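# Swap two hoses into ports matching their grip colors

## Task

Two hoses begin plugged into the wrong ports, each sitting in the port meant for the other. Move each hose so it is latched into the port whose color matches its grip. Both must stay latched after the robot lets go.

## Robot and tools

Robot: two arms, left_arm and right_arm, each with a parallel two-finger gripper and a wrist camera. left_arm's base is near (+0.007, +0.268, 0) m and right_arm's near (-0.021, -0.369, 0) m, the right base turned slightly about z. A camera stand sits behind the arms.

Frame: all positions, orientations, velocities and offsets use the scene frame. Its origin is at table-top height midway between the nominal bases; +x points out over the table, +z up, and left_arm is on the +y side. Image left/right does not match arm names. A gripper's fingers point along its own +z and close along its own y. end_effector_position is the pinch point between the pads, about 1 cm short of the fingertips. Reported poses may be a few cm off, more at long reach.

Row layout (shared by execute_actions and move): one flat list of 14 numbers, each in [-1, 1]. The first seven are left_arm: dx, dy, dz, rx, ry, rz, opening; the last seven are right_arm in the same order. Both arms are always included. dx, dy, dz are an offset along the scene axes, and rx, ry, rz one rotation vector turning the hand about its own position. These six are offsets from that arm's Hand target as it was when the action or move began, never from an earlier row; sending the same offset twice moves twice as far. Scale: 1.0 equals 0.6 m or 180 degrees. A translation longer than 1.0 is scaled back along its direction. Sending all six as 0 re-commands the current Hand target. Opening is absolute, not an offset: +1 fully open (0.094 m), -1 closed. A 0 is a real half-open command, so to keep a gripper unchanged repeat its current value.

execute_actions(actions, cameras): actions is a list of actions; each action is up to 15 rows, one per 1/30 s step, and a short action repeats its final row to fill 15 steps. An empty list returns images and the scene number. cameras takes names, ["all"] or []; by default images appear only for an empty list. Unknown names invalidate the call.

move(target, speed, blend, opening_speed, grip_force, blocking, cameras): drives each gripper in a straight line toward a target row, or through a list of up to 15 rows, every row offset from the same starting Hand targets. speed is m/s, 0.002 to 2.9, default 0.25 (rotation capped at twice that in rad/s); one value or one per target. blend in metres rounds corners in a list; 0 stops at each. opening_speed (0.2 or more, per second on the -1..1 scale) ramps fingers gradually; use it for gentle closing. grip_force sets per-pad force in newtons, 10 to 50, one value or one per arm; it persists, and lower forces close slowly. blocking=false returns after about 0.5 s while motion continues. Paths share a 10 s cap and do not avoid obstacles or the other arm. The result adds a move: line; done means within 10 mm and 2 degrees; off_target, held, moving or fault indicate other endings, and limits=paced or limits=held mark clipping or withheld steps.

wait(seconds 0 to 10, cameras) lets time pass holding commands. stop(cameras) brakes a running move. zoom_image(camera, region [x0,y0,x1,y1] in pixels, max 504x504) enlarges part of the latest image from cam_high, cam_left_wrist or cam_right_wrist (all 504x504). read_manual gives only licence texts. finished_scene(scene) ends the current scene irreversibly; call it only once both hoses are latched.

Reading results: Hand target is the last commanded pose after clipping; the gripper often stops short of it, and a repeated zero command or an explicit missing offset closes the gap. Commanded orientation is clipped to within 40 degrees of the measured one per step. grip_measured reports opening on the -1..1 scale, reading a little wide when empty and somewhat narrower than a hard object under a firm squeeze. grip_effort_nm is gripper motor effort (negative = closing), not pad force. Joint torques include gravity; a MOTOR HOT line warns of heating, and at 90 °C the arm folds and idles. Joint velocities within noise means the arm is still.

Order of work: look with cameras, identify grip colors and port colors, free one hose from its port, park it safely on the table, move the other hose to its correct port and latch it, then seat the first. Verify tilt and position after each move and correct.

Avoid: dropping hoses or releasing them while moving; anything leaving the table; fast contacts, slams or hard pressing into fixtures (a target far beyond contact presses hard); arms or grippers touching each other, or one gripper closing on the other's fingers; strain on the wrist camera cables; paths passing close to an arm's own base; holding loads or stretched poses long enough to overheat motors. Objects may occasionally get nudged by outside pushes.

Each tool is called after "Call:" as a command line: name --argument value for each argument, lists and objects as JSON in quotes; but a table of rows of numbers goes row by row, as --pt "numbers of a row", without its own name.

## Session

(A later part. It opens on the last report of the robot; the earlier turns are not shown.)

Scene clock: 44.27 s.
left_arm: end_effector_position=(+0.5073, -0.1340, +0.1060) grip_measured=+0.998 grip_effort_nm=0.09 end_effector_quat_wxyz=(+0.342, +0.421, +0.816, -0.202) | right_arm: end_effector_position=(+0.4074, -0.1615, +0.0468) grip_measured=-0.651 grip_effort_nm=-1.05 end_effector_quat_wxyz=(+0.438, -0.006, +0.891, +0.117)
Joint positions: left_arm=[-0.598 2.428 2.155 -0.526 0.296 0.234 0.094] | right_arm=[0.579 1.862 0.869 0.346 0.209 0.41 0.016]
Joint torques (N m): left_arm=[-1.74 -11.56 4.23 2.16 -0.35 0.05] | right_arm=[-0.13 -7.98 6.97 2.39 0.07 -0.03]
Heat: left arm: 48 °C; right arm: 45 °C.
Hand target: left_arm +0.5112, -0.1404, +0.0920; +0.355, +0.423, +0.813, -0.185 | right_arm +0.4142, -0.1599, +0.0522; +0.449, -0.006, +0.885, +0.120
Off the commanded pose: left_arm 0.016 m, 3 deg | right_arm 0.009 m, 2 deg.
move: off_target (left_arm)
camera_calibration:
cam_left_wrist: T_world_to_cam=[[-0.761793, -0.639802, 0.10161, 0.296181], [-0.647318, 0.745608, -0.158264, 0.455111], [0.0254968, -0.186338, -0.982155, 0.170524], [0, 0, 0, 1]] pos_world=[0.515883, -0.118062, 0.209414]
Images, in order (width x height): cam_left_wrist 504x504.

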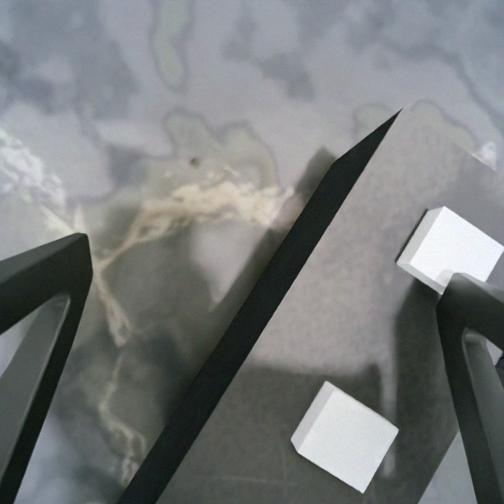

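Call:
move --target '[0.004,-0.01,-0.025,0,0,0,1,0,0,0,0,0,0,-0.8]' --cameras '["cam_left_wrist","cam_right_wrist"]' --speed 0.1

Call:
zoom_image --camera "cam_left_wrist" --region '[364, 180, 504, 320]'

Scene clock: 45.13 s.
left_arm: end_effector_position=(+0.5074, -0.1344, +0.1054) grip_measured=+0.998 grip_effort_nm=0.09 end_effector_quat_wxyz=(+0.342, +0.422, +0.814, -0.205) | right_arm: end_effector_position=(+0.4074, -0.1615, +0.0468) grip_measured=-0.651 grip_effort_nm=-1.04 end_effector_quat_wxyz=(+0.438, -0.006, +0.891, +0.117)
Joint positions: left_arm=[-0.596 2.428 2.15 -0.517 0.305 0.236 0.094] | right_arm=[0.579 1.862 0.869 0.346 0.209 0.41 0.016]
Joint torques (N m): left_arm=[-2.5 -9.24 3.96 2.41 -0.49 -0.02] | right_arm=[-0.1 -7.95 6.86 2.41 0.08 -0.04]
Heat: left arm: 48 °C; right arm: 45 °C.
Hand target: left_arm +0.5135, -0.1464, +0.0770; +0.355, +0.423, +0.813, -0.185 | right_arm +0.4142, -0.1599, +0.0522; +0.449, -0.006, +0.885, +0.120
Off the commanded pose: left_arm 0.031 m, 3 deg | right_arm 0.009 m, 2 deg.
move: off_target (left_arm)
camera_calibration:
cam_left_wrist: T_world_to_cam=[[-0.764945, -0.635315, 0.105997, 0.297823], [-0.643641, 0.747794, -0.162881, 0.454246], [0.024217, -0.192819, -0.980936, 0.169523], [0, 0, 0, 1]] pos_world=[0.516084, -0.117784, 0.208711]
cam_right_wrist: T_world_to_cam=[[0.182091, -0.972204, -0.14718, -0.219569], [-0.952041, -0.136889, -0.273641, 0.388082], [0.245887, 0.189949, -0.950505, 0.0778936], [0, 0, 0, 1]] pos_world=[0.390299, -0.175138, 0.147917]
Images, in order (width x height): cam_left_wrist 504x504, cam_right_wrist 504x504.

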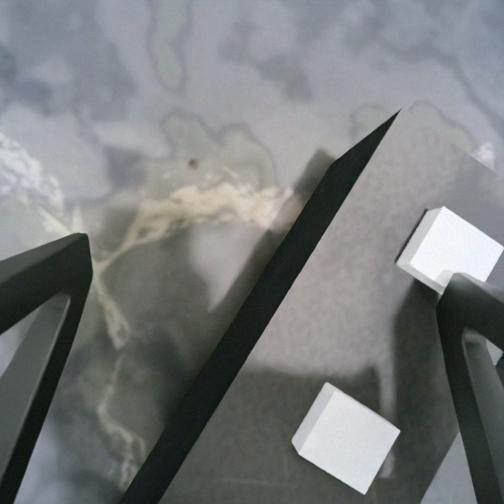

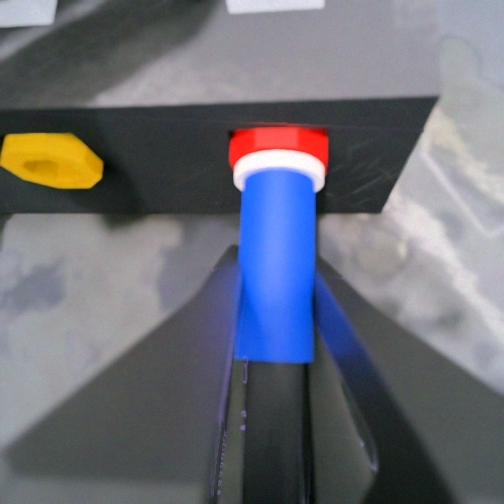

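Scaled by 3.600 from the camera's 504x504 image, which has a finer 720x720 frame.

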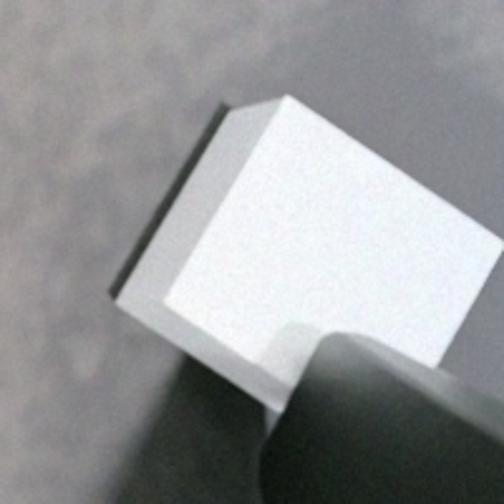

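Call:
move --target '[0.002,-0.003,-0.025,0,0,0,1,0,0,0,0,0,0,-0.8]' --cameras '["cam_left_wrist","cam_right_wrist"]' --speed 0.1

Call:
zoom_image --camera "cam_left_wrist" --region '[364, 180, 504, 320]'

Scene clock: 46.13 s.
left_arm: end_effector_position=(+0.5075, -0.1344, +0.1041) grip_measured=+0.998 grip_effort_nm=0.09 end_effector_quat_wxyz=(+0.347, +0.423, +0.809, -0.216) | right_arm: end_effector_position=(+0.4074, -0.1615, +0.0468) grip_measured=-0.651 grip_effort_nm=-1.05 end_effector_quat_wxyz=(+0.438, -0.006, +0.891, +0.117)
Joint positions: left_arm=[-0.59 2.42 2.118 -0.479 0.33 0.237 0.094] | right_arm=[0.579 1.862 0.869 0.346 0.209 0.41 0.016]
Joint torques (N m): left_arm=[-3.18 -7.58 3.4 2.5 -0.71 -0.01] | right_arm=[-0.12 -7.9 6.9 2.4 0.08 -0.04]
Heat: left arm: 48 °C; right arm: 45 °C.
Hand target: left_arm +0.5147, -0.1482, +0.0620; +0.355, +0.424, +0.813, -0.185 | right_arm +0.4142, -0.1599, +0.0522; +0.449, -0.006, +0.885, +0.120
Off the commanded pose: left_arm 0.045 m, 4 deg | right_arm 0.009 m, 2 deg.
move: off_target (left_arm)
camera_calibration:
cam_left_wrist: T_world_to_cam=[[-0.772621, -0.623819, 0.117929, 0.302255], [-0.634411, 0.751586, -0.180669, 0.451817], [0.0240712, -0.214404, -0.976448, 0.165007], [0, 0, 0, 1]] pos_world=[0.516194, -0.115649, 0.207106]
cam_right_wrist: T_world_to_cam=[[0.182091, -0.972204, -0.14718, -0.219569], [-0.952041, -0.136889, -0.273641, 0.388082], [0.245887, 0.189949, -0.950505, 0.0778936], [0, 0, 0, 1]] pos_world=[0.390299, -0.175138, 0.147917]
Images, in order (width x height): cam_left_wrist 504x504, cam_right_wrist 504x504.

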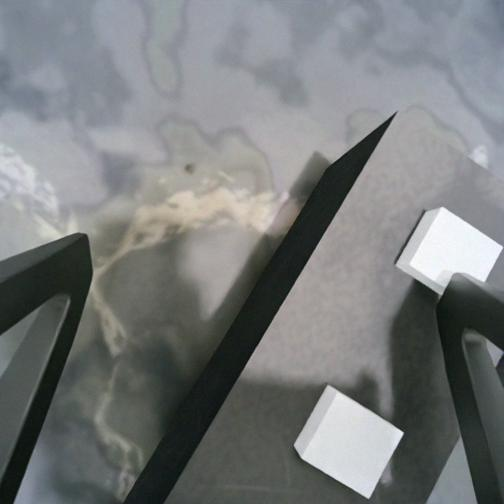

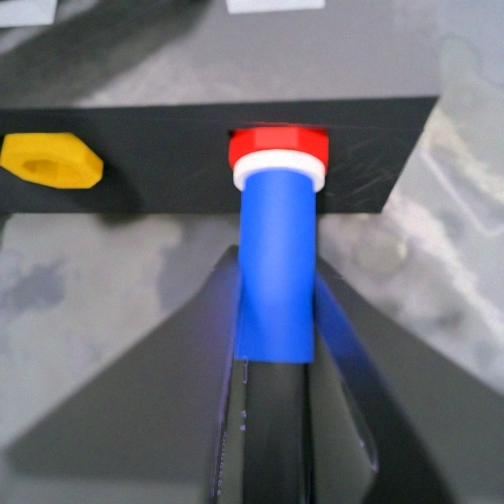

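Scaled by 3.600 from the camera's 504x504 image, which has a finer 720x720 frame.

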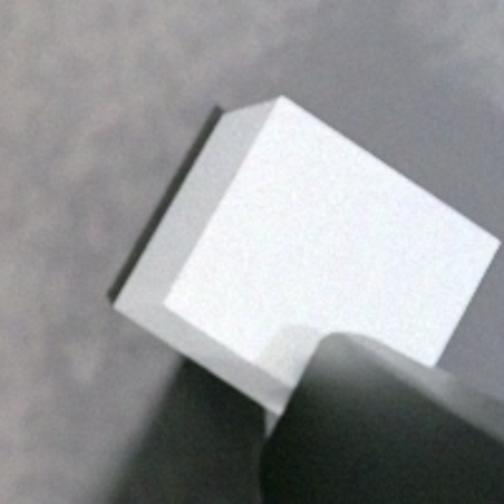

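Call:
move --target '[-0.004,0.016,-0.035,0,0,0,1,0,0,0,0,0,0,-0.8]' --cameras '["cam_left_wrist"]' --speed 0.1

Call:
zoom_image --camera "cam_left_wrist" --region '[364, 180, 504, 320]'

Scene clock: 47.67 s.
left_arm: end_effector_position=(+0.5071, -0.1336, +0.1030) grip_measured=+0.998 grip_effort_nm=0.09 end_effector_quat_wxyz=(+0.370, +0.425, +0.791, -0.236) | right_arm: end_effector_position=(+0.4074, -0.1615, +0.0468) grip_measured=-0.651 grip_effort_nm=-1.05 end_effector_quat_wxyz=(+0.438, -0.006, +0.891, +0.117)
Joint positions: left_arm=[-0.578 2.381 1.995 -0.336 0.375 0.238 0.094] | right_arm=[0.579 1.862 0.869 0.346 0.209 0.41 0.016]
Joint torques (N m): left_arm=[-3.07 -6.13 3.07 2.1 -1.05 0.11] | right_arm=[-0.18 -7.84 6.83 2.4 0.07 -0.03]
Heat: left arm: 47 °C; right arm: 46 °C.
Hand target: left_arm +0.5124, -0.1386, +0.0413; +0.356, +0.423, +0.812, -0.185 | right_arm +0.4142, -0.1599, +0.0522; +0.449, -0.006, +0.885, +0.120
Off the commanded pose: left_arm 0.062 m, 6 deg | right_arm 0.009 m, 2 deg.
move: off_target (left_arm)
camera_calibration:
cam_left_wrist: T_world_to_cam=[[-0.790061, -0.59976, 0.126853, 0.313686], [-0.610835, 0.752707, -0.245587, 0.445678], [0.05181, -0.271515, -0.961039, 0.140766], [0, 0, 0, 1]] pos_world=[0.512774, -0.109108, 0.204943]
Images, in order (width x height): cam_left_wrist 504x504.

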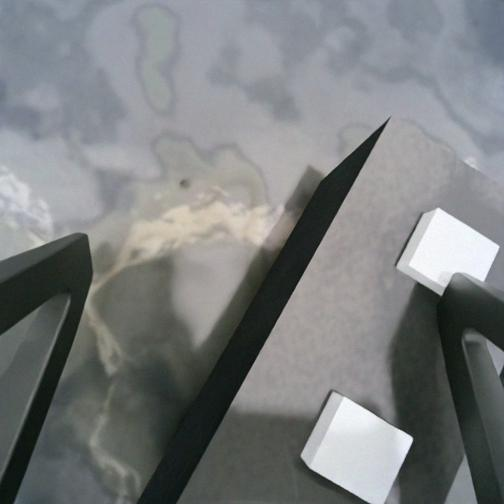

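Scaled by 3.600 from the camera's 504x504 image, which has a finer 720x720 frame.

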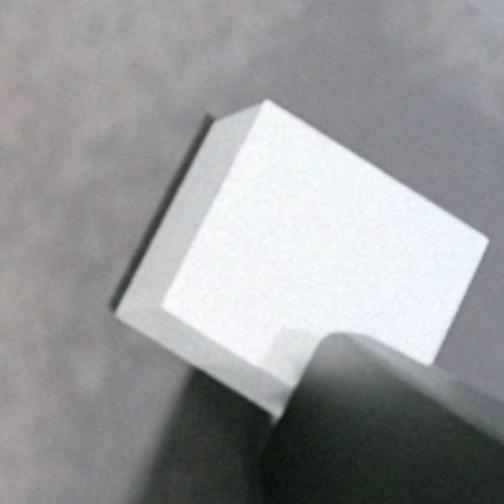

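Call:
move --target '[0,0,0,0,0,0,1,-0.04,-0.005,0,0,0,0,-0.8]' --cameras '["cam_left_wrist","cam_right_wrist"]' --speed 0.06

Scene clock: 48.70 s.
left_arm: end_effector_position=(+0.5082, -0.1331, +0.1035) grip_measured=+0.998 grip_effort_nm=0.09 end_effector_quat_wxyz=(+0.372, +0.426, +0.791, -0.235) | right_arm: end_effector_position=(+0.4055, -0.1597, +0.0481) grip_measured=-0.651 grip_effort_nm=-1.05 end_effector_quat_wxyz=(+0.454, -0.006, +0.882, +0.127)
Joint positions: left_arm=[-0.576 2.381 1.995 -0.332 0.375 0.24 0.094] | right_arm=[0.584 1.862 0.83 0.427 0.209 0.41 0.016]
Joint torques (N m): left_arm=[-3.18 -6.17 2.99 2.08 -1.06 0.11] | right_arm=[1.88 -13.03 2.37 1.79 0.32 0.15]
Heat: left arm: 47 °C; right arm: 46 °C.
Hand target: left_arm +0.5123, -0.1387, +0.0412; +0.355, +0.424, +0.812, -0.185 | right_arm +0.3901, -0.1628, +0.0522; +0.449, -0.006, +0.885, +0.120
Off the commanded pose: left_arm 0.063 m, 7 deg | right_arm 0.016 m, 1 deg.
move: off_target (left_arm, right_arm)
camera_calibration:
cam_left_wrist: T_world_to_cam=[[-0.79038, -0.599886, 0.124246, 0.315135], [-0.610061, 0.752214, -0.248999, 0.445999], [0.0559112, -0.272601, -0.960501, 0.139146], [0, 0, 0, 1]] pos_world=[0.513383, -0.10851, 0.205549]
cam_right_wrist: T_world_to_cam=[[0.192827, -0.967906, -0.161172, -0.22019], [-0.940639, -0.135583, -0.311151, 0.38434], [0.279313, 0.211603, -0.936594, 0.0684626], [0, 0, 0, 1]] pos_world=[0.384861, -0.175501, 0.148221]
Images, in order (width x height): cam_left_wrist 504x504, cam_right_wrist 504x504.

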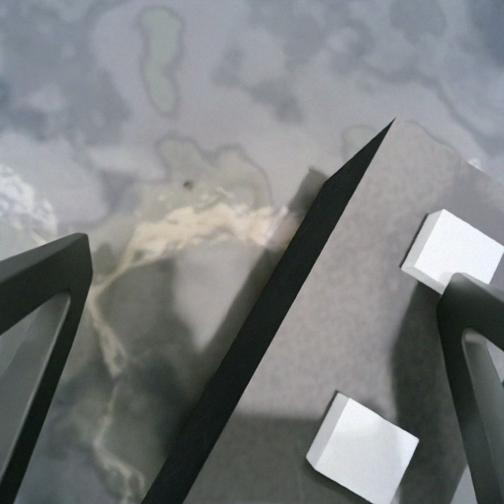

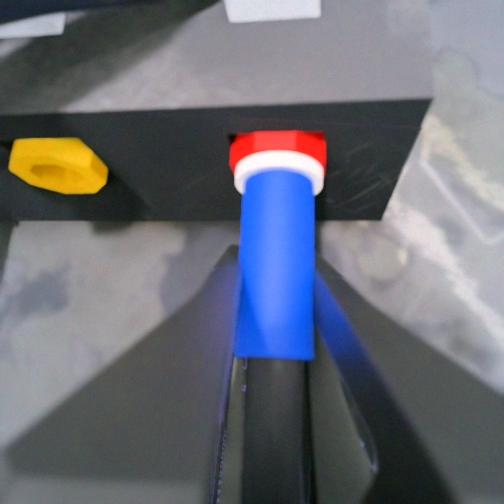

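Call:
move --target '[0,0,-0.04,0.055,0.038,0,1,0.04,0.005,0,0,0,0,-0.8]' --cameras '["cam_left_wrist","cam_right_wrist"]' --speed 0.06

Call:
zoom_image --camera "cam_left_wrist" --region '[364, 180, 504, 320]'

Scene clock: 51.37 s.
left_arm: end_effector_position=(+0.5140, -0.1313, +0.0995) grip_measured=+0.998 grip_effort_nm=0.09 end_effector_quat_wxyz=(+0.320, +0.435, +0.819, -0.197) | right_arm: end_effector_position=(+0.4066, -0.1605, +0.0471) grip_measured=-0.651 grip_effort_nm=-1.05 end_effector_quat_wxyz=(+0.443, -0.006, +0.888, +0.123)
Joint positions: left_arm=[-0.585 2.513 2.319 -0.661 0.312 0.275 0.094] | right_arm=[0.579 1.862 0.853 0.38 0.203 0.41 0.016]
Joint torques (N m): left_arm=[-3.99 -3.97 4.94 1.47 -1.09 0.11] | right_arm=[-0.14 -7.82 8.24 2.03 0.13 -0.04]
Heat: left arm: 47 °C; right arm: 47 °C.
Hand target: left_arm +0.5124, -0.1386, +0.0172; +0.268, +0.441, +0.845, -0.139 | right_arm +0.4142, -0.1598, +0.0523; +0.449, -0.006, +0.885, +0.120
Off the commanded pose: left_arm 0.083 m, 9 deg | right_arm 0.009 m, 1 deg.
move: off_target (left_arm)
camera_calibration:
cam_left_wrist: T_world_to_cam=[[-0.775096, -0.623822, 0.100361, 0.312682], [-0.631803, 0.766996, -0.111992, 0.446571], [-0.00711337, -0.150213, -0.988628, 0.186681], [0, 0, 0, 1]] pos_world=[0.525831, -0.119418, 0.203189]
cam_right_wrist: T_world_to_cam=[[0.189523, -0.969309, -0.15659, -0.220482], [-0.947568, -0.13877, -0.287849, 0.386168], [0.257285, 0.202933, -0.944787, 0.0753441], [0, 0, 0, 1]] pos_world=[0.388322, -0.175416, 0.147817]
Images, in order (width x height): cam_left_wrist 504x504, cam_right_wrist 504x504.

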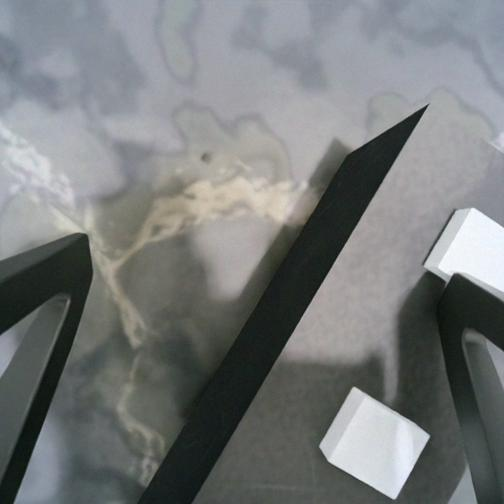

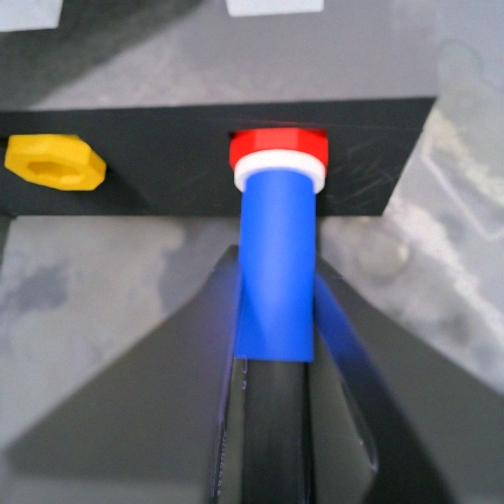

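Scaled by 3.600 from the camera's 504x504 image, which has a finer 720x720 frame.

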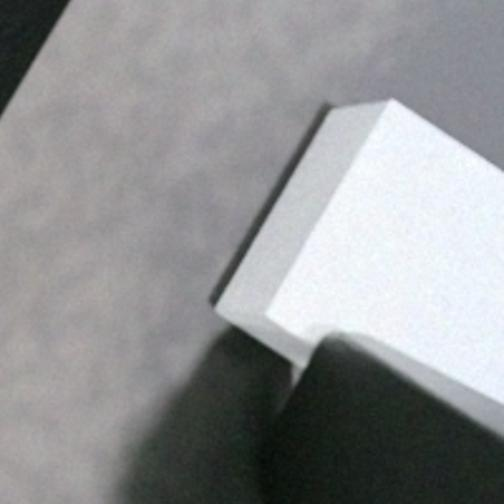

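Call:
zoom_image --camera "cam_left_wrist" --region '[304, 180, 504, 504]'

Scaled by 1.556 from the camera's 504x504 image, which has a finer 720x720 frame.

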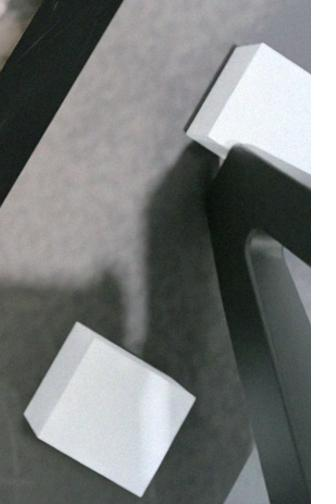

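Call:
move --target '[-0.005,0,-0.03,0,0,0,1,0,0,0,0,0,0,-0.8]' --cameras '["cam_left_wrist","cam_right_wrist"]' --speed 0.06

Call:
zoom_image --camera "cam_left_wrist" --region '[304, 180, 504, 504]'

Scene clock: 53.03 s.
left_arm: end_effector_position=(+0.5138, -0.1312, +0.0978) grip_measured=+0.998 grip_effort_nm=0.09 end_effector_quat_wxyz=(+0.324, +0.435, +0.817, -0.197) | right_arm: end_effector_position=(+0.4066, -0.1605, +0.0470) grip_measured=-0.651 grip_effort_nm=-1.04 end_effector_quat_wxyz=(+0.443, -0.006, +0.888, +0.123)
Joint positions: left_arm=[-0.585 2.5 2.282 -0.628 0.312 0.276 0.094] | right_arm=[0.579 1.862 0.853 0.379 0.203 0.41 0.016]
Joint torques (N m): left_arm=[-4.25 -3.6 1.07 1.69 -1.13 0.11] | right_arm=[-0.2 -7.87 8.24 2.03 0.14 -0.01]
Heat: left arm: 46 °C; right arm: 47 °C.
Hand target: left_arm +0.5094, -0.1385, -0.0010; +0.268, +0.441, +0.845, -0.139 | right_arm +0.4142, -0.1599, +0.0523; +0.449, -0.006, +0.885, +0.120
Off the commanded pose: left_arm 0.099 m, 10 deg | right_arm 0.009 m, 1 deg.
move: off_target (left_arm)
camera_calibration:
cam_left_wrist: T_world_to_cam=[[-0.776425, -0.62273, 0.0968077, 0.314001], [-0.630209, 0.766966, -0.12083, 0.446251], [0.000996001, -0.154824, -0.987942, 0.180149], [0, 0, 0, 1]] pos_world=[0.52485, -0.11883, 0.201499]
cam_right_wrist: T_world_to_cam=[[0.189422, -0.96935, -0.156464, -0.220468], [-0.947668, -0.138777, -0.287517, 0.386156], [0.256991, 0.202738, -0.944909, 0.075442], [0, 0, 0, 1]] pos_world=[0.388321, -0.175416, 0.147817]
Images, in order (width x height): cam_left_wrist 504x504, cam_right_wrist 504x504.

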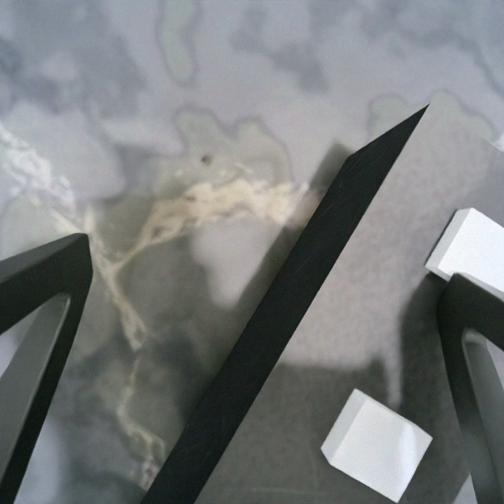

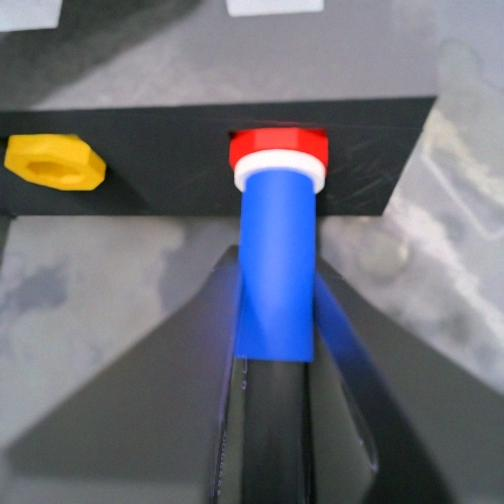

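Scaled by 1.556 from the camera's 504x504 image, which has a finer 720x720 frame.

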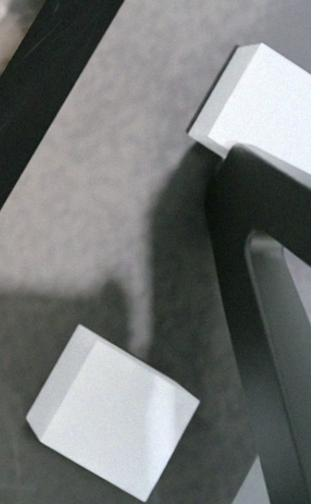

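Call:
move --target '[0,0,0,0,0,0,1,-0.045,-0.006,0,0,0,0,-0.8]' --cameras '["cam_left_wrist","cam_right_wrist"]' --speed 0.06

Scene clock: 54.00 s.
left_arm: end_effector_position=(+0.5137, -0.1313, +0.0978) grip_measured=+0.998 grip_effort_nm=0.09 end_effector_quat_wxyz=(+0.324, +0.435, +0.816, -0.198) | right_arm: end_effector_position=(+0.4054, -0.1599, +0.0483) grip_measured=-0.651 grip_effort_nm=-1.04 end_effector_quat_wxyz=(+0.456, -0.005, +0.880, +0.130)
Joint positions: left_arm=[-0.585 2.499 2.281 -0.627 0.312 0.276 0.094] | right_arm=[0.583 1.862 0.823 0.442 0.207 0.41 0.016]
Joint torques (N m): left_arm=[-4.25 -3.54 1.07 1.71 -1.14 0.12] | right_arm=[2.24 -13.5 2.03 1.68 0.36 0.17]
Heat: left arm: 46 °C; right arm: 47 °C.
Hand target: left_arm +0.5094, -0.1386, -0.0009; +0.268, +0.441, +0.845, -0.139 | right_arm +0.3872, -0.1634, +0.0523; +0.449, -0.006, +0.885, +0.120
Off the commanded pose: left_arm 0.099 m, 10 deg | right_arm 0.019 m, 1 deg.
move: off_target (left_arm, right_arm)
camera_calibration:
cam_left_wrist: T_world_to_cam=[[-0.776738, -0.622281, 0.097185, 0.314054], [-0.629823, 0.76719, -0.12142, 0.446145], [0.000998199, -0.155521, -0.987832, 0.180141], [0, 0, 0, 1]] pos_world=[0.524751, -0.118832, 0.201599]
cam_right_wrist: T_world_to_cam=[[0.194866, -0.966856, -0.164975, -0.220857], [-0.938672, -0.13505, -0.317265, 0.383828], [0.284469, 0.216682, -0.933877, 0.0673347], [0, 0, 0, 1]] pos_world=[0.384171, -0.176292, 0.148221]
Images, in order (width x height): cam_left_wrist 504x504, cam_right_wrist 504x504.

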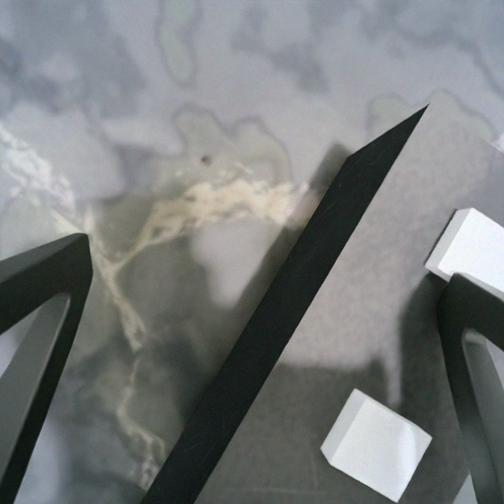

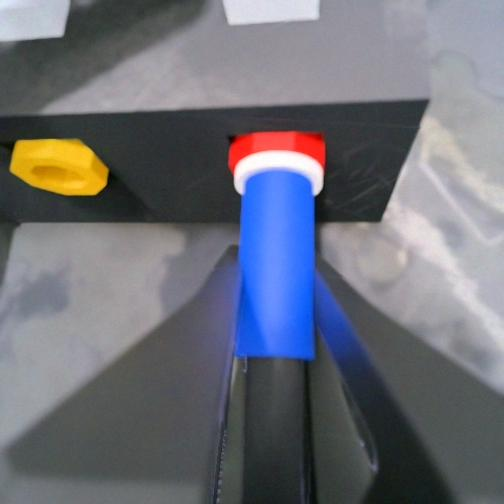

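Call:
move --pt "0.0043 -0.0007 0.2515 0 0 0 1 0.045 0.006 0 0 0 0 -0.8" --pt "0.0127 -0.0123 0.1267 0 0 0 1 0.045 0.006 0 0 0 0 -0.8" --cameras '["cam_left_wrist"]' --speed 0.1

Call:
zoom_image --camera "cam_left_wrist" --region '[364, 180, 504, 320]'

Scene clock: 57.20 s.
left_arm: end_effector_position=(+0.5160, -0.1375, +0.1097) grip_measured=+0.998 grip_effort_nm=0.09 end_effector_quat_wxyz=(+0.300, +0.432, +0.838, -0.148) | right_arm: end_effector_position=(+0.4066, -0.1609, +0.0470) grip_measured=-0.651 grip_effort_nm=-1.05 end_effector_quat_wxyz=(+0.444, -0.006, +0.888, +0.123)
Joint positions: left_arm=[-0.621 2.745 2.86 -1.029 0.195 0.264 0.094] | right_arm=[0.579 1.862 0.851 0.381 0.205 0.41 0.016]
Joint torques (N m): left_arm=[-1.37 -8.49 7.16 1.54 -0.05 -0.02] | right_arm=[-0.13 -7.8 8.35 2 0.13 -0.03]
Heat: left arm: 46 °C; right arm: 48 °C.
Hand target: left_arm +0.5169, -0.1460, +0.0751; +0.268, +0.441, +0.845, -0.139 | right_arm +0.4141, -0.1599, +0.0522; +0.449, -0.006, +0.885, +0.120
Off the commanded pose: left_arm 0.036 m, 4 deg | right_arm 0.009 m, 1 deg.
elbow stopped short (left arm): the move would have taken joint 3 (elbow) straighter than the controller allows.
move: off_target (left_arm)
camera_calibration:
cam_left_wrist: T_world_to_cam=[[-0.745411, -0.665667, 0.0353568, 0.295442], [-0.666586, 0.744747, -0.0318698, 0.459801], [-0.00511722, -0.0473244, -0.998866, 0.210081], [0, 0, 0, 1]] pos_world=[0.527797, -0.135827, 0.214051]
Images, in order (width x height): cam_left_wrist 504x504.

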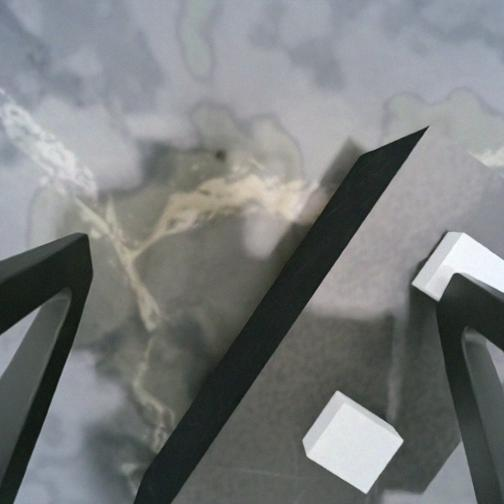

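Scaled by 3.600 from the camera's 504x504 image, which has a finer 720x720 frame.

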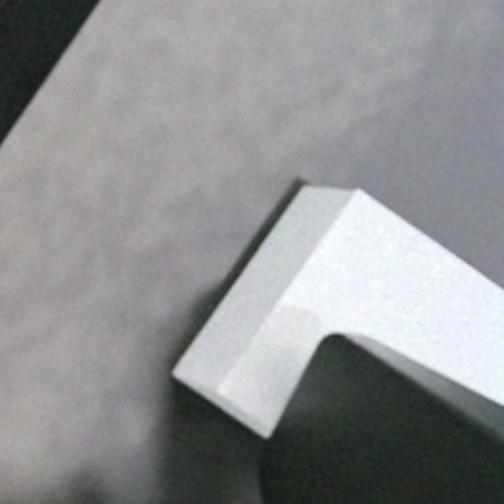

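Call:
move --target '[0,0.004,-0.075,0,0,0,1,0,0,0,0,0,0,-0.8]' --cameras '["cam_left_wrist"]' --speed 0.1

Call:
zoom_image --camera "cam_left_wrist" --region '[364, 180, 504, 320]'

Scene clock: 58.47 s.
left_arm: end_effector_position=(+0.5168, -0.1375, +0.1029) grip_measured=+0.998 grip_effort_nm=0.09 end_effector_quat_wxyz=(+0.292, +0.436, +0.833, -0.176) | right_arm: end_effector_position=(+0.4066, -0.1609, +0.0470) grip_measured=-0.651 grip_effort_nm=-1.05 end_effector_quat_wxyz=(+0.444, -0.006, +0.888, +0.123)
Joint positions: left_arm=[-0.602 2.745 2.826 -1.001 0.266 0.273 0.094] | right_arm=[0.579 1.862 0.851 0.381 0.205 0.41 0.016]
Joint torques (N m): left_arm=[-2.69 -6.84 0.96 1.68 -0.7 0.16] | right_arm=[-0.16 -7.84 8.27 2 0.11 -0.03]
Heat: left arm: 46 °C; right arm: 48 °C.
Hand target: left_arm +0.5169, -0.1437, +0.0301; +0.268, +0.441, +0.845, -0.139 | right_arm +0.4141, -0.1599, +0.0522; +0.449, -0.006, +0.885, +0.120
Off the commanded pose: left_arm 0.073 m, 5 deg | right_arm 0.009 m, 1 deg.
move: off_target (left_arm)
camera_calibration:
cam_left_wrist: T_world_to_cam=[[-0.763861, -0.639605, 0.086152, 0.304229], [-0.644141, 0.76384, -0.0403688, 0.452133], [-0.0399863, -0.0863302, -0.995464, 0.215614], [0, 0, 0, 1]] pos_world=[0.532248, -0.132157, 0.206678]
Images, in order (width x height): cam_left_wrist 504x504.

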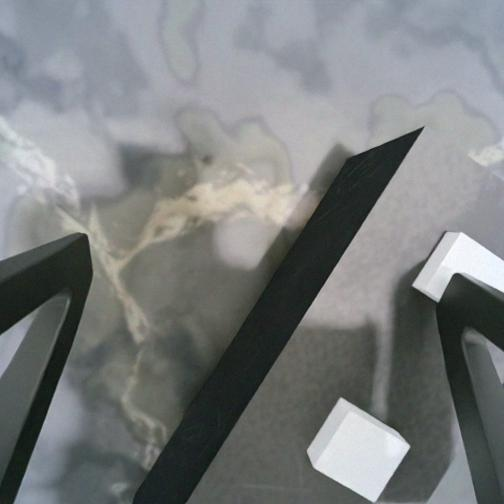

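Scaled by 3.600 from the camera's 504x504 image, which has a finer 720x720 frame.

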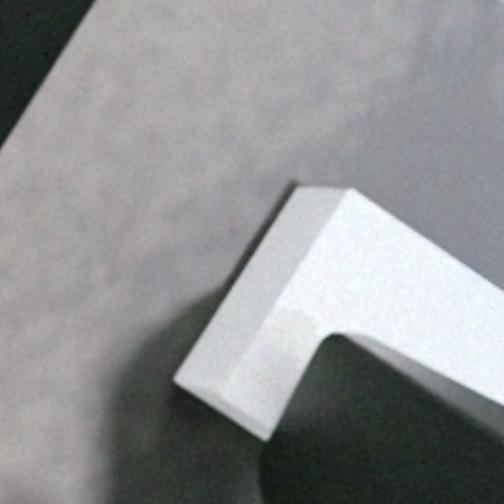

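Call:
move --target '[0,0.004,-0.075,0,0,0,1,0,0,0,0,0,0,-0.8]' --cameras '["cam_left_wrist"]' --speed 0.1

Call:
zoom_image --camera "cam_left_wrist" --region '[364, 180, 504, 320]'

Scene clock: 61.30 s.
left_arm: end_effector_position=(+0.5168, -0.1367, +0.1017) grip_measured=+0.998 grip_effort_nm=0.09 end_effector_quat_wxyz=(+0.334, +0.440, +0.809, -0.203) | right_arm: end_effector_position=(+0.4038, -0.1614, +0.0433) grip_measured=-0.651 grip_effort_nm=-1.05 end_effector_quat_wxyz=(+0.436, -0.008, +0.892, +0.119)
Joint positions: left_arm=[-0.586 2.512 2.302 -0.613 0.323 0.282 0.094] | right_arm=[0.581 1.862 0.851 0.362 0.205 0.41 0.016]
Joint torques (N m): left_arm=[-3.67 -1.87 0.51 1.74 -1.21 0.11] | right_arm=[-0.32 -7.95 8.24 2.2 0.11 -0.02]
Heat: left arm: 46 °C; right arm: 48 °C.
Hand target: left_arm +0.5169, -0.1413, -0.0148; +0.268, +0.441, +0.845, -0.139 | right_arm +0.4142, -0.1599, +0.0523; +0.449, -0.006, +0.885, +0.120
Off the commanded pose: left_arm 0.117 m, 11 deg | right_arm 0.014 m, 2 deg.
move: off_target (left_arm, right_arm)
camera_calibration:
cam_left_wrist: T_world_to_cam=[[-0.786894, -0.610018, 0.0931439, 0.319998], [-0.616844, 0.77332, -0.146558, 0.449351], [0.017373, -0.172781, -0.984807, 0.17188], [0, 0, 0, 1]] pos_world=[0.525998, -0.12259, 0.205319]
Images, in order (width x height): cam_left_wrist 504x504.

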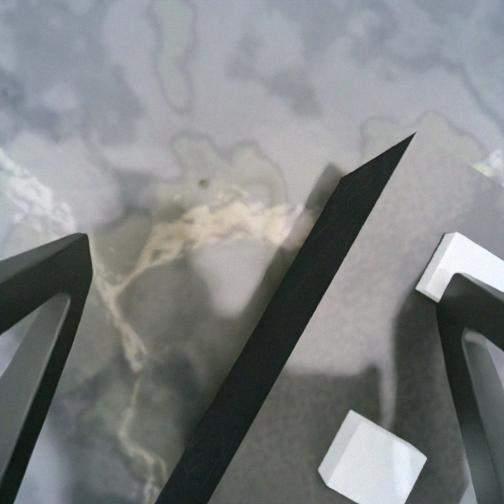

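Scaled by 3.600 from the camera's 504x504 image, which has a finer 720x720 frame.

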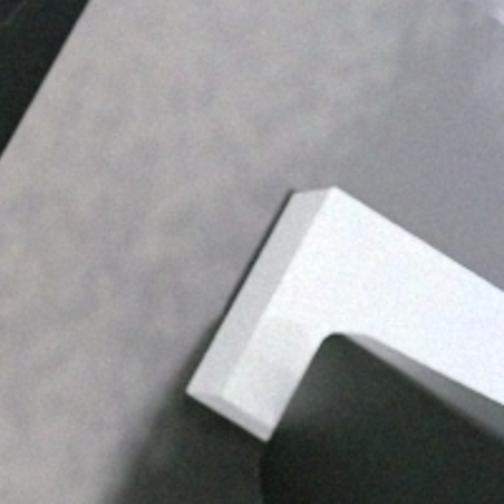

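Call:
move --target '[0,0.003,-0.06,0.015,0.01,0,1,0,0,0,0,0,0,-0.8]' --cameras '["cam_left_wrist","cam_right_wrist"]' --speed 0.1

Call:
zoom_image --camera "cam_left_wrist" --region '[364, 180, 504, 320]'

Scene clock: 62.53 s.
left_arm: end_effector_position=(+0.5178, -0.1341, +0.0952) grip_measured=+0.998 grip_effort_nm=0.09 end_effector_quat_wxyz=(+0.339, +0.441, +0.805, -0.206) | right_arm: end_effector_position=(+0.4038, -0.1614, +0.0433) grip_measured=-0.651 grip_effort_nm=-1.04 end_effector_quat_wxyz=(+0.436, -0.008, +0.892, +0.119)
Joint positions: left_arm=[-0.579 2.497 2.242 -0.558 0.334 0.289 0.094] | right_arm=[0.581 1.862 0.851 0.362 0.205 0.41 0.016]
Joint torques (N m): left_arm=[-4.42 1.74 1.43 1.49 -1.48 0.24] | right_arm=[-0.36 -7.91 8.21 2.2 0.11 -0.01]
Heat: left arm: 46 °C; right arm: 48 °C.
Hand target: left_arm +0.5170, -0.1393, -0.0508; +0.245, +0.445, +0.852, -0.126 | right_arm +0.4142, -0.1599, +0.0523; +0.449, -0.006, +0.885, +0.120
Off the commanded pose: left_arm 0.146 m, 15 deg | right_arm 0.014 m, 2 deg.
move: off_target (left_arm, right_arm)
camera_calibration:
cam_left_wrist: T_world_to_cam=[[-0.790195, -0.605775, 0.0928912, 0.325265], [-0.612394, 0.774589, -0.158067, 0.446006], [0.0238008, -0.18179, -0.983049, 0.161275], [0, 0, 0, 1]] pos_world=[0.526316, -0.119116, 0.198827]
cam_right_wrist: T_world_to_cam=[[0.187239, -0.970955, -0.148957, -0.221097], [-0.951852, -0.141863, -0.271759, 0.382872], [0.242734, 0.192669, -0.950767, 0.0772022], [0, 0, 0, 1]] pos_world=[0.387096, -0.175234, 0.144516]
Images, in order (width x height): cam_left_wrist 504x504, cam_right_wrist 504x504.

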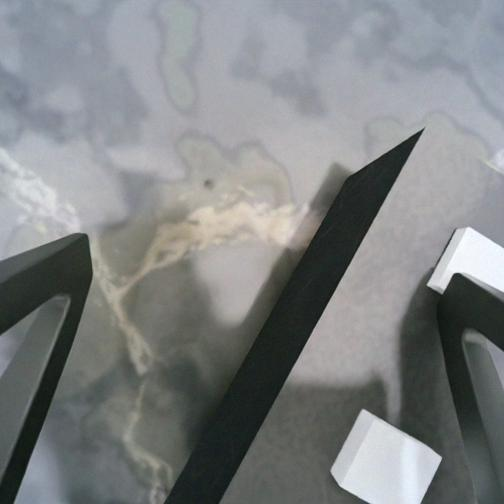

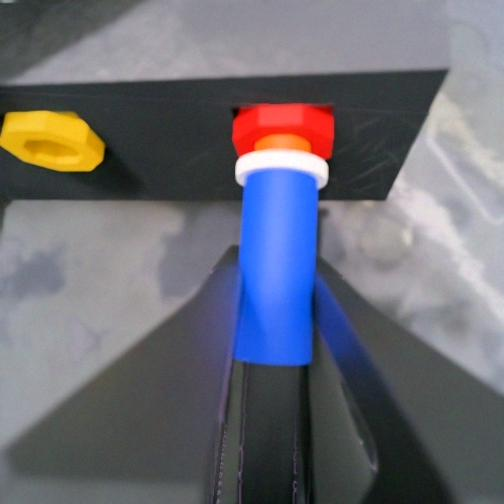

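Scaled by 3.600 from the camera's 504x504 image, which has a finer 720x720 frame.

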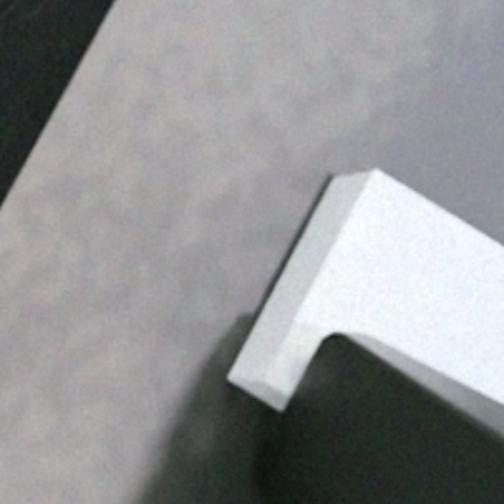

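Call:
move --target '[0,0,0,0,0,0,1,-0.085,-0.01,0,0,0,0,-0.8]' --cameras '["cam_left_wrist","cam_right_wrist"]' --speed 0.1

Scene clock: 63.63 s.
left_arm: end_effector_position=(+0.5176, -0.1342, +0.0950) grip_measured=+0.998 grip_effort_nm=0.09 end_effector_quat_wxyz=(+0.338, +0.441, +0.805, -0.206) | right_arm: end_effector_position=(+0.3618, -0.1661, +0.0362) grip_measured=-0.651 grip_effort_nm=-1.05 end_effector_quat_wxyz=(+0.429, -0.015, +0.896, +0.111)
Joint positions: left_arm=[-0.579 2.498 2.243 -0.559 0.335 0.289 0.094] | right_arm=[0.639 1.762 0.701 0.385 0.251 0.434 0.016]
Joint torques (N m): left_arm=[-4.4 1.7 1.37 1.49 -1.5 0.22] | right_arm=[0.55 -10.56 4.49 2.33 0.25 0.18]
Heat: left arm: 45 °C; right arm: 48 °C.
Hand target: left_arm +0.5168, -0.1394, -0.0510; +0.244, +0.445, +0.852, -0.126 | right_arm +0.3632, -0.1659, +0.0524; +0.449, -0.006, +0.885, +0.120
Off the commanded pose: left_arm 0.146 m, 15 deg | right_arm 0.016 m, 3 deg.
move: off_target (left_arm, right_arm)
camera_calibration:
cam_left_wrist: T_world_to_cam=[[-0.790971, -0.604685, 0.0933879, 0.32567], [-0.611425, 0.775441, -0.157642, 0.445545], [0.022907, -0.18179, -0.983071, 0.161436], [0, 0, 0, 1]] pos_world=[0.526315, -0.119218, 0.198526]
cam_right_wrist: T_world_to_cam=[[0.192417, -0.97239, -0.132036, -0.221543], [-0.954599, -0.154296, -0.254819, 0.338498], [0.227411, 0.175073, -0.957932, 0.0843636], [0, 0, 0, 1]] pos_world=[0.346573, -0.177967, 0.137819]
Images, in order (width x height): cam_left_wrist 504x504, cam_right_wrist 504x504.

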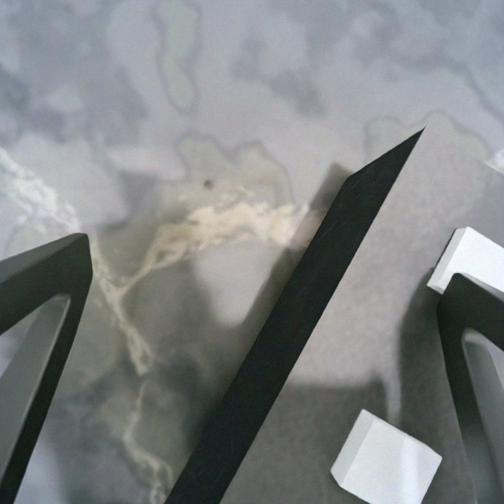

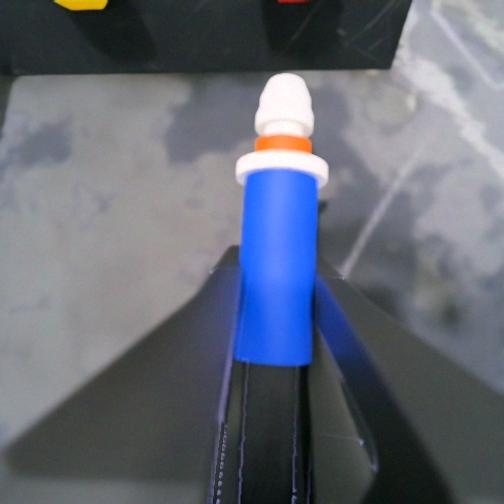

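Call:
move --pt "-0.003 0.0157 0.318 0 0 0 1 0 0 0.01 0 0 0 -0.8" --pt "-0.0363 0.2157 0.3517 0 0 0 1 -0.028 -0.173 0.033 0 0 -0.067 -0.8" --cameras '["all"]' --speed 0.12

Scene clock: 68.03 s.
left_arm: end_effector_position=(+0.4990, -0.0091, +0.1278) grip_measured=+0.998 grip_effort_nm=0.08 end_effector_quat_wxyz=(+0.216, +0.438, +0.864, -0.120) | right_arm: end_effector_position=(+0.3469, -0.2678, +0.0634) grip_measured=-0.651 grip_effort_nm=-1.05 end_effector_quat_wxyz=(+0.447, +0.083, +0.888, +0.068)
Joint positions: left_arm=[-0.437 2.392 2.367 -1.107 0.249 0.445 0.094] | right_arm=[0.44 1.483 0.53 0.295 0.265 0.444 0.016]
Joint torques (N m): left_arm=[-0.17 -17.99 5.53 1.02 0.29 0.12] | right_arm=[0.06 -7.99 4.97 2.22 0.12 0.08]
Heat: left arm: 46 °C; right arm: 49 °C.
Hand target: left_arm +0.4950, -0.0099, +0.1602; +0.245, +0.445, +0.852, -0.126 | right_arm +0.3463, -0.2698, +0.0720; +0.459, +0.087, +0.881, +0.072
Off the commanded pose: left_arm 0.032 m, 4 deg | right_arm 0.009 m, 2 deg.
elbow stopped short (left arm): the move would have taken joint 3 (elbow) straighter than the controller allows.
move: off_target (left_arm)
camera_calibration:
cam_left_wrist: T_world_to_cam=[[-0.736837, -0.67451, 0.0459019, 0.361965], [-0.662353, 0.733829, 0.150943, 0.327908], [-0.135496, 0.0808168, -0.987476, 0.298959], [0, 0, 0, 1]] pos_world=[0.524408, -0.0206401, 0.229105]
cam_right_wrist: T_world_to_cam=[[-0.0178911, -0.990182, -0.138634, -0.245386], [-0.960327, 0.0556126, -0.273276, 0.375026], [0.278303, 0.128245, -0.951893, 0.101012], [0, 0, 0, 1]] pos_world=[0.327645, -0.276787, 0.164619]

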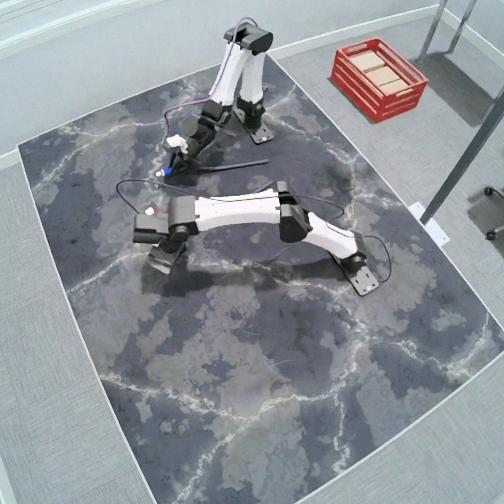

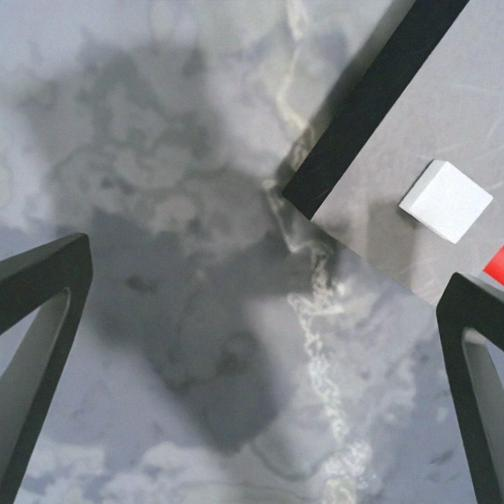

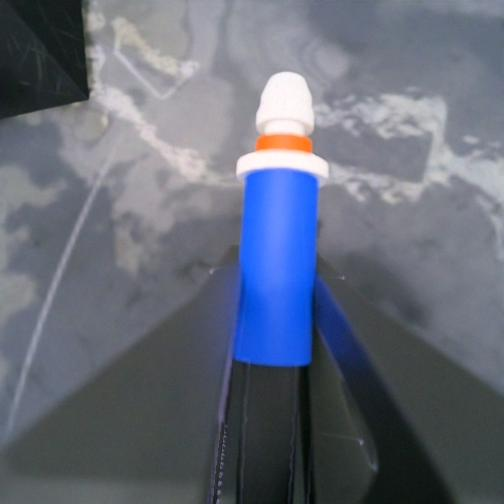

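Call:
move --target '[0,0,0,0,0,0,1,0,0,-0.07,0,0,0,-0.8]' --cameras '["cam_right_wrist"]' --speed 0.08

Scene clock: 69.47 s.
left_arm: end_effector_position=(+0.4990, -0.0091, +0.1278) grip_measured=+0.998 grip_effort_nm=0.08 end_effector_quat_wxyz=(+0.216, +0.438, +0.864, -0.121) | right_arm: end_effector_position=(+0.3465, -0.2679, +0.0328) grip_measured=-0.651 grip_effort_nm=-1.05 end_effector_quat_wxyz=(+0.456, +0.084, +0.883, +0.073)
Joint positions: left_arm=[-0.437 2.392 2.367 -1.107 0.249 0.445 0.094] | right_arm=[0.44 1.613 0.453 0.524 0.265 0.444 0.016]
Joint torques (N m): left_arm=[-0.14 -18 5.5 1.02 0.29 0.11] | right_arm=[-0.06 -4.67 4.21 2.48 0.13 0.07]
Heat: left arm: 47 °C; right arm: 48 °C.
Hand target: left_arm +0.4950, -0.0099, +0.1602; +0.245, +0.445, +0.852, -0.126 | right_arm +0.3463, -0.2698, +0.0301; +0.459, +0.087, +0.881, +0.072
Off the commanded pose: left_arm 0.033 m, 4 deg | right_arm 0.003 m, 1 deg.
move: off_target (left_arm)
camera_calibration:
cam_right_wrist: T_world_to_cam=[[-0.0149842, -0.988994, -0.147195, -0.250192], [-0.954529, 0.0579844, -0.292425, 0.365449], [0.297742, 0.13612, -0.944892, 0.0671831], [0, 0, 0, 1]] pos_world=[0.325079, -0.277774, 0.13352]
Images, in order (width x height): cam_right_wrist 504x504.

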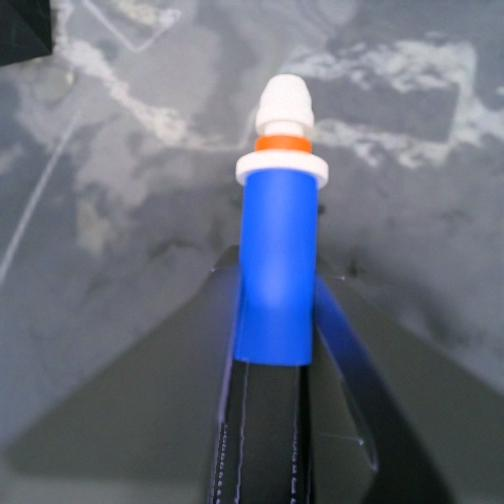

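Call:
move --target '[0,0,0,0,0,0,1,0,0,-0.0217,0,0,0,-0.8]' --cameras '["cam_right_wrist"]' --speed 0.04

Scene clock: 70.47 s.
left_arm: end_effector_position=(+0.4990, -0.0091, +0.1278) grip_measured=+0.998 grip_effort_nm=0.08 end_effector_quat_wxyz=(+0.216, +0.438, +0.864, -0.121) | right_arm: end_effector_position=(+0.3481, -0.2673, +0.0218) grip_measured=-0.651 grip_effort_nm=-1.05 end_effector_quat_wxyz=(+0.460, +0.084, +0.881, +0.074)
Joint positions: left_arm=[-0.437 2.392 2.367 -1.107 0.249 0.445 0.094] | right_arm=[0.44 1.677 0.437 0.613 0.265 0.444 0.016]
Joint torques (N m): left_arm=[-0.14 -17.99 5.49 1.03 0.28 0.11] | right_arm=[0.02 -4.71 3.84 2.41 0.14 0.08]
Heat: left arm: 47 °C; right arm: 48 °C.
Hand target: left_arm +0.4950, -0.0099, +0.1602; +0.245, +0.445, +0.852, -0.126 | right_arm +0.3464, -0.2698, +0.0171; +0.459, +0.087, +0.881, +0.072
Off the commanded pose: left_arm 0.033 m, 4 deg | right_arm 0.006 m, 0 deg.
move: off_target (left_arm)
camera_calibration:
cam_right_wrist: T_world_to_cam=[[-0.0136092, -0.988448, -0.150947, -0.251364], [-0.951907, 0.0590186, -0.300649, 0.363277], [0.306085, 0.139596, -0.941714, 0.0542041], [0, 0, 0, 1]] pos_world=[0.325794, -0.277467, 0.122321]
Images, in order (width x height): cam_right_wrist 504x504.

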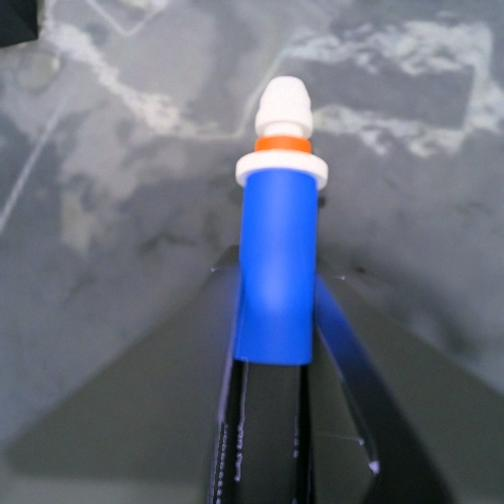

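Call:
move --target '[0,0,0,0,0,0,1,0,0,-0.0117,0,0,0,-0.8]' --cameras '["cam_right_wrist"]' --speed 0.04

Scene clock: 71.53 s.
left_arm: end_effector_position=(+0.4990, -0.0091, +0.1278) grip_measured=+0.998 grip_effort_nm=0.08 end_effector_quat_wxyz=(+0.216, +0.438, +0.864, -0.121) | right_arm: end_effector_position=(+0.3520, -0.2657, +0.0215) grip_measured=-0.651 grip_effort_nm=-1.05 end_effector_quat_wxyz=(+0.471, +0.086, +0.874, +0.080)
Joint positions: left_arm=[-0.437 2.392 2.367 -1.107 0.249 0.445 0.094] | right_arm=[0.44 1.708 0.431 0.678 0.265 0.444 0.016]
Joint torques (N m): left_arm=[-0.14 -18 5.49 1.02 0.28 0.11] | right_arm=[0.01 -4.37 3.43 2.2 0.12 0.09]
Heat: left arm: 47 °C; right arm: 48 °C.
Hand target: left_arm +0.4950, -0.0099, +0.1602; +0.245, +0.445, +0.852, -0.126 | right_arm +0.3464, -0.2698, +0.0100; +0.459, +0.087, +0.881, +0.072
Off the commanded pose: left_arm 0.033 m, 4 deg | right_arm 0.013 m, 2 deg.
move: off_target (left_arm, right_arm)
camera_calibration:
cam_right_wrist: T_world_to_cam=[[-0.00958228, -0.986782, -0.161772, -0.250528], [-0.943756, 0.0623958, -0.324701, 0.365319], [0.330503, 0.149562, -0.931879, 0.0463934], [0, 0, 0, 1]] pos_world=[0.327038, -0.276949, 0.121324]
Images, in order (width x height): cam_right_wrist 504x504.

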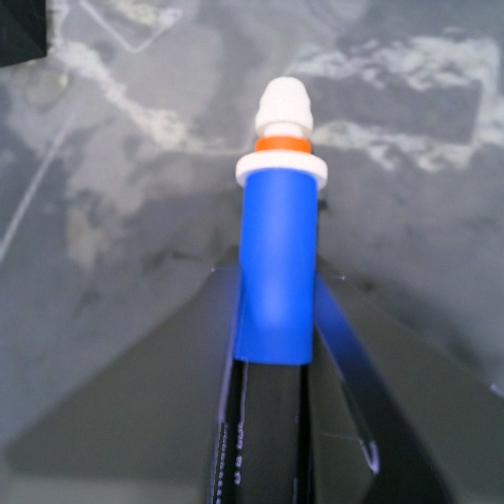

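Call:
move --target '[0,0,0,0,0,0,1,0,0,0.012,0,0,0,-0.2]' --cameras '["cam_right_wrist"]' --opening_speed 0.5 --speed 0.04

Scene clock: 73.03 s.
left_arm: end_effector_position=(+0.4990, -0.0091, +0.1278) grip_measured=+0.998 grip_effort_nm=0.08 end_effector_quat_wxyz=(+0.216, +0.438, +0.864, -0.121) | right_arm: end_effector_position=(+0.3527, -0.2653, +0.0227) grip_measured=-0.203 grip_effort_nm=0.12 end_effector_quat_wxyz=(+0.473, +0.086, +0.873, +0.082)
Joint positions: left_arm=[-0.437 2.392 2.367 -1.107 0.249 0.445 0.094] | right_arm=[0.44 1.708 0.431 0.684 0.265 0.444 0.037]
Joint torques (N m): left_arm=[-0.16 -18 5.5 1.03 0.28 0.11] | right_arm=[0.08 -7.28 4 1.64 0.13 0.08]
Heat: left arm: 47 °C; right arm: 47 °C.
Hand target: left_arm +0.4950, -0.0099, +0.1602; +0.245, +0.445, +0.852, -0.126 | right_arm +0.3464, -0.2697, +0.0172; +0.459, +0.087, +0.881, +0.072
Off the commanded pose: left_arm 0.033 m, 4 deg | right_arm 0.009 m, 2 deg.
move: off_target (left_arm)
camera_calibration:
cam_right_wrist: T_world_to_cam=[[-0.00811188, -0.986368, -0.164352, -0.250312], [-0.942113, 0.0626327, -0.329395, 0.365936], [0.335198, 0.152166, -0.929778, 0.0461685], [0, 0, 0, 1]] pos_world=[0.327247, -0.276845, 0.122325]
Images, in order (width x height): cam_right_wrist 504x504.

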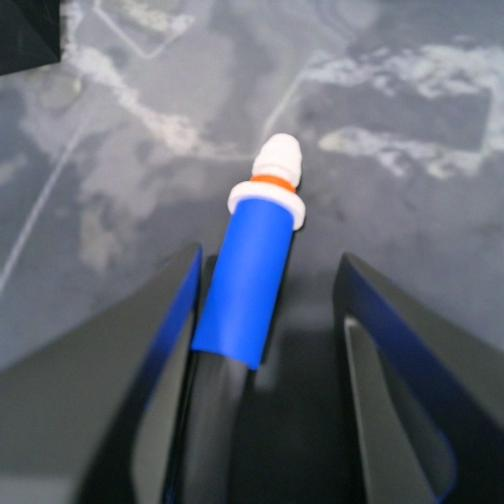

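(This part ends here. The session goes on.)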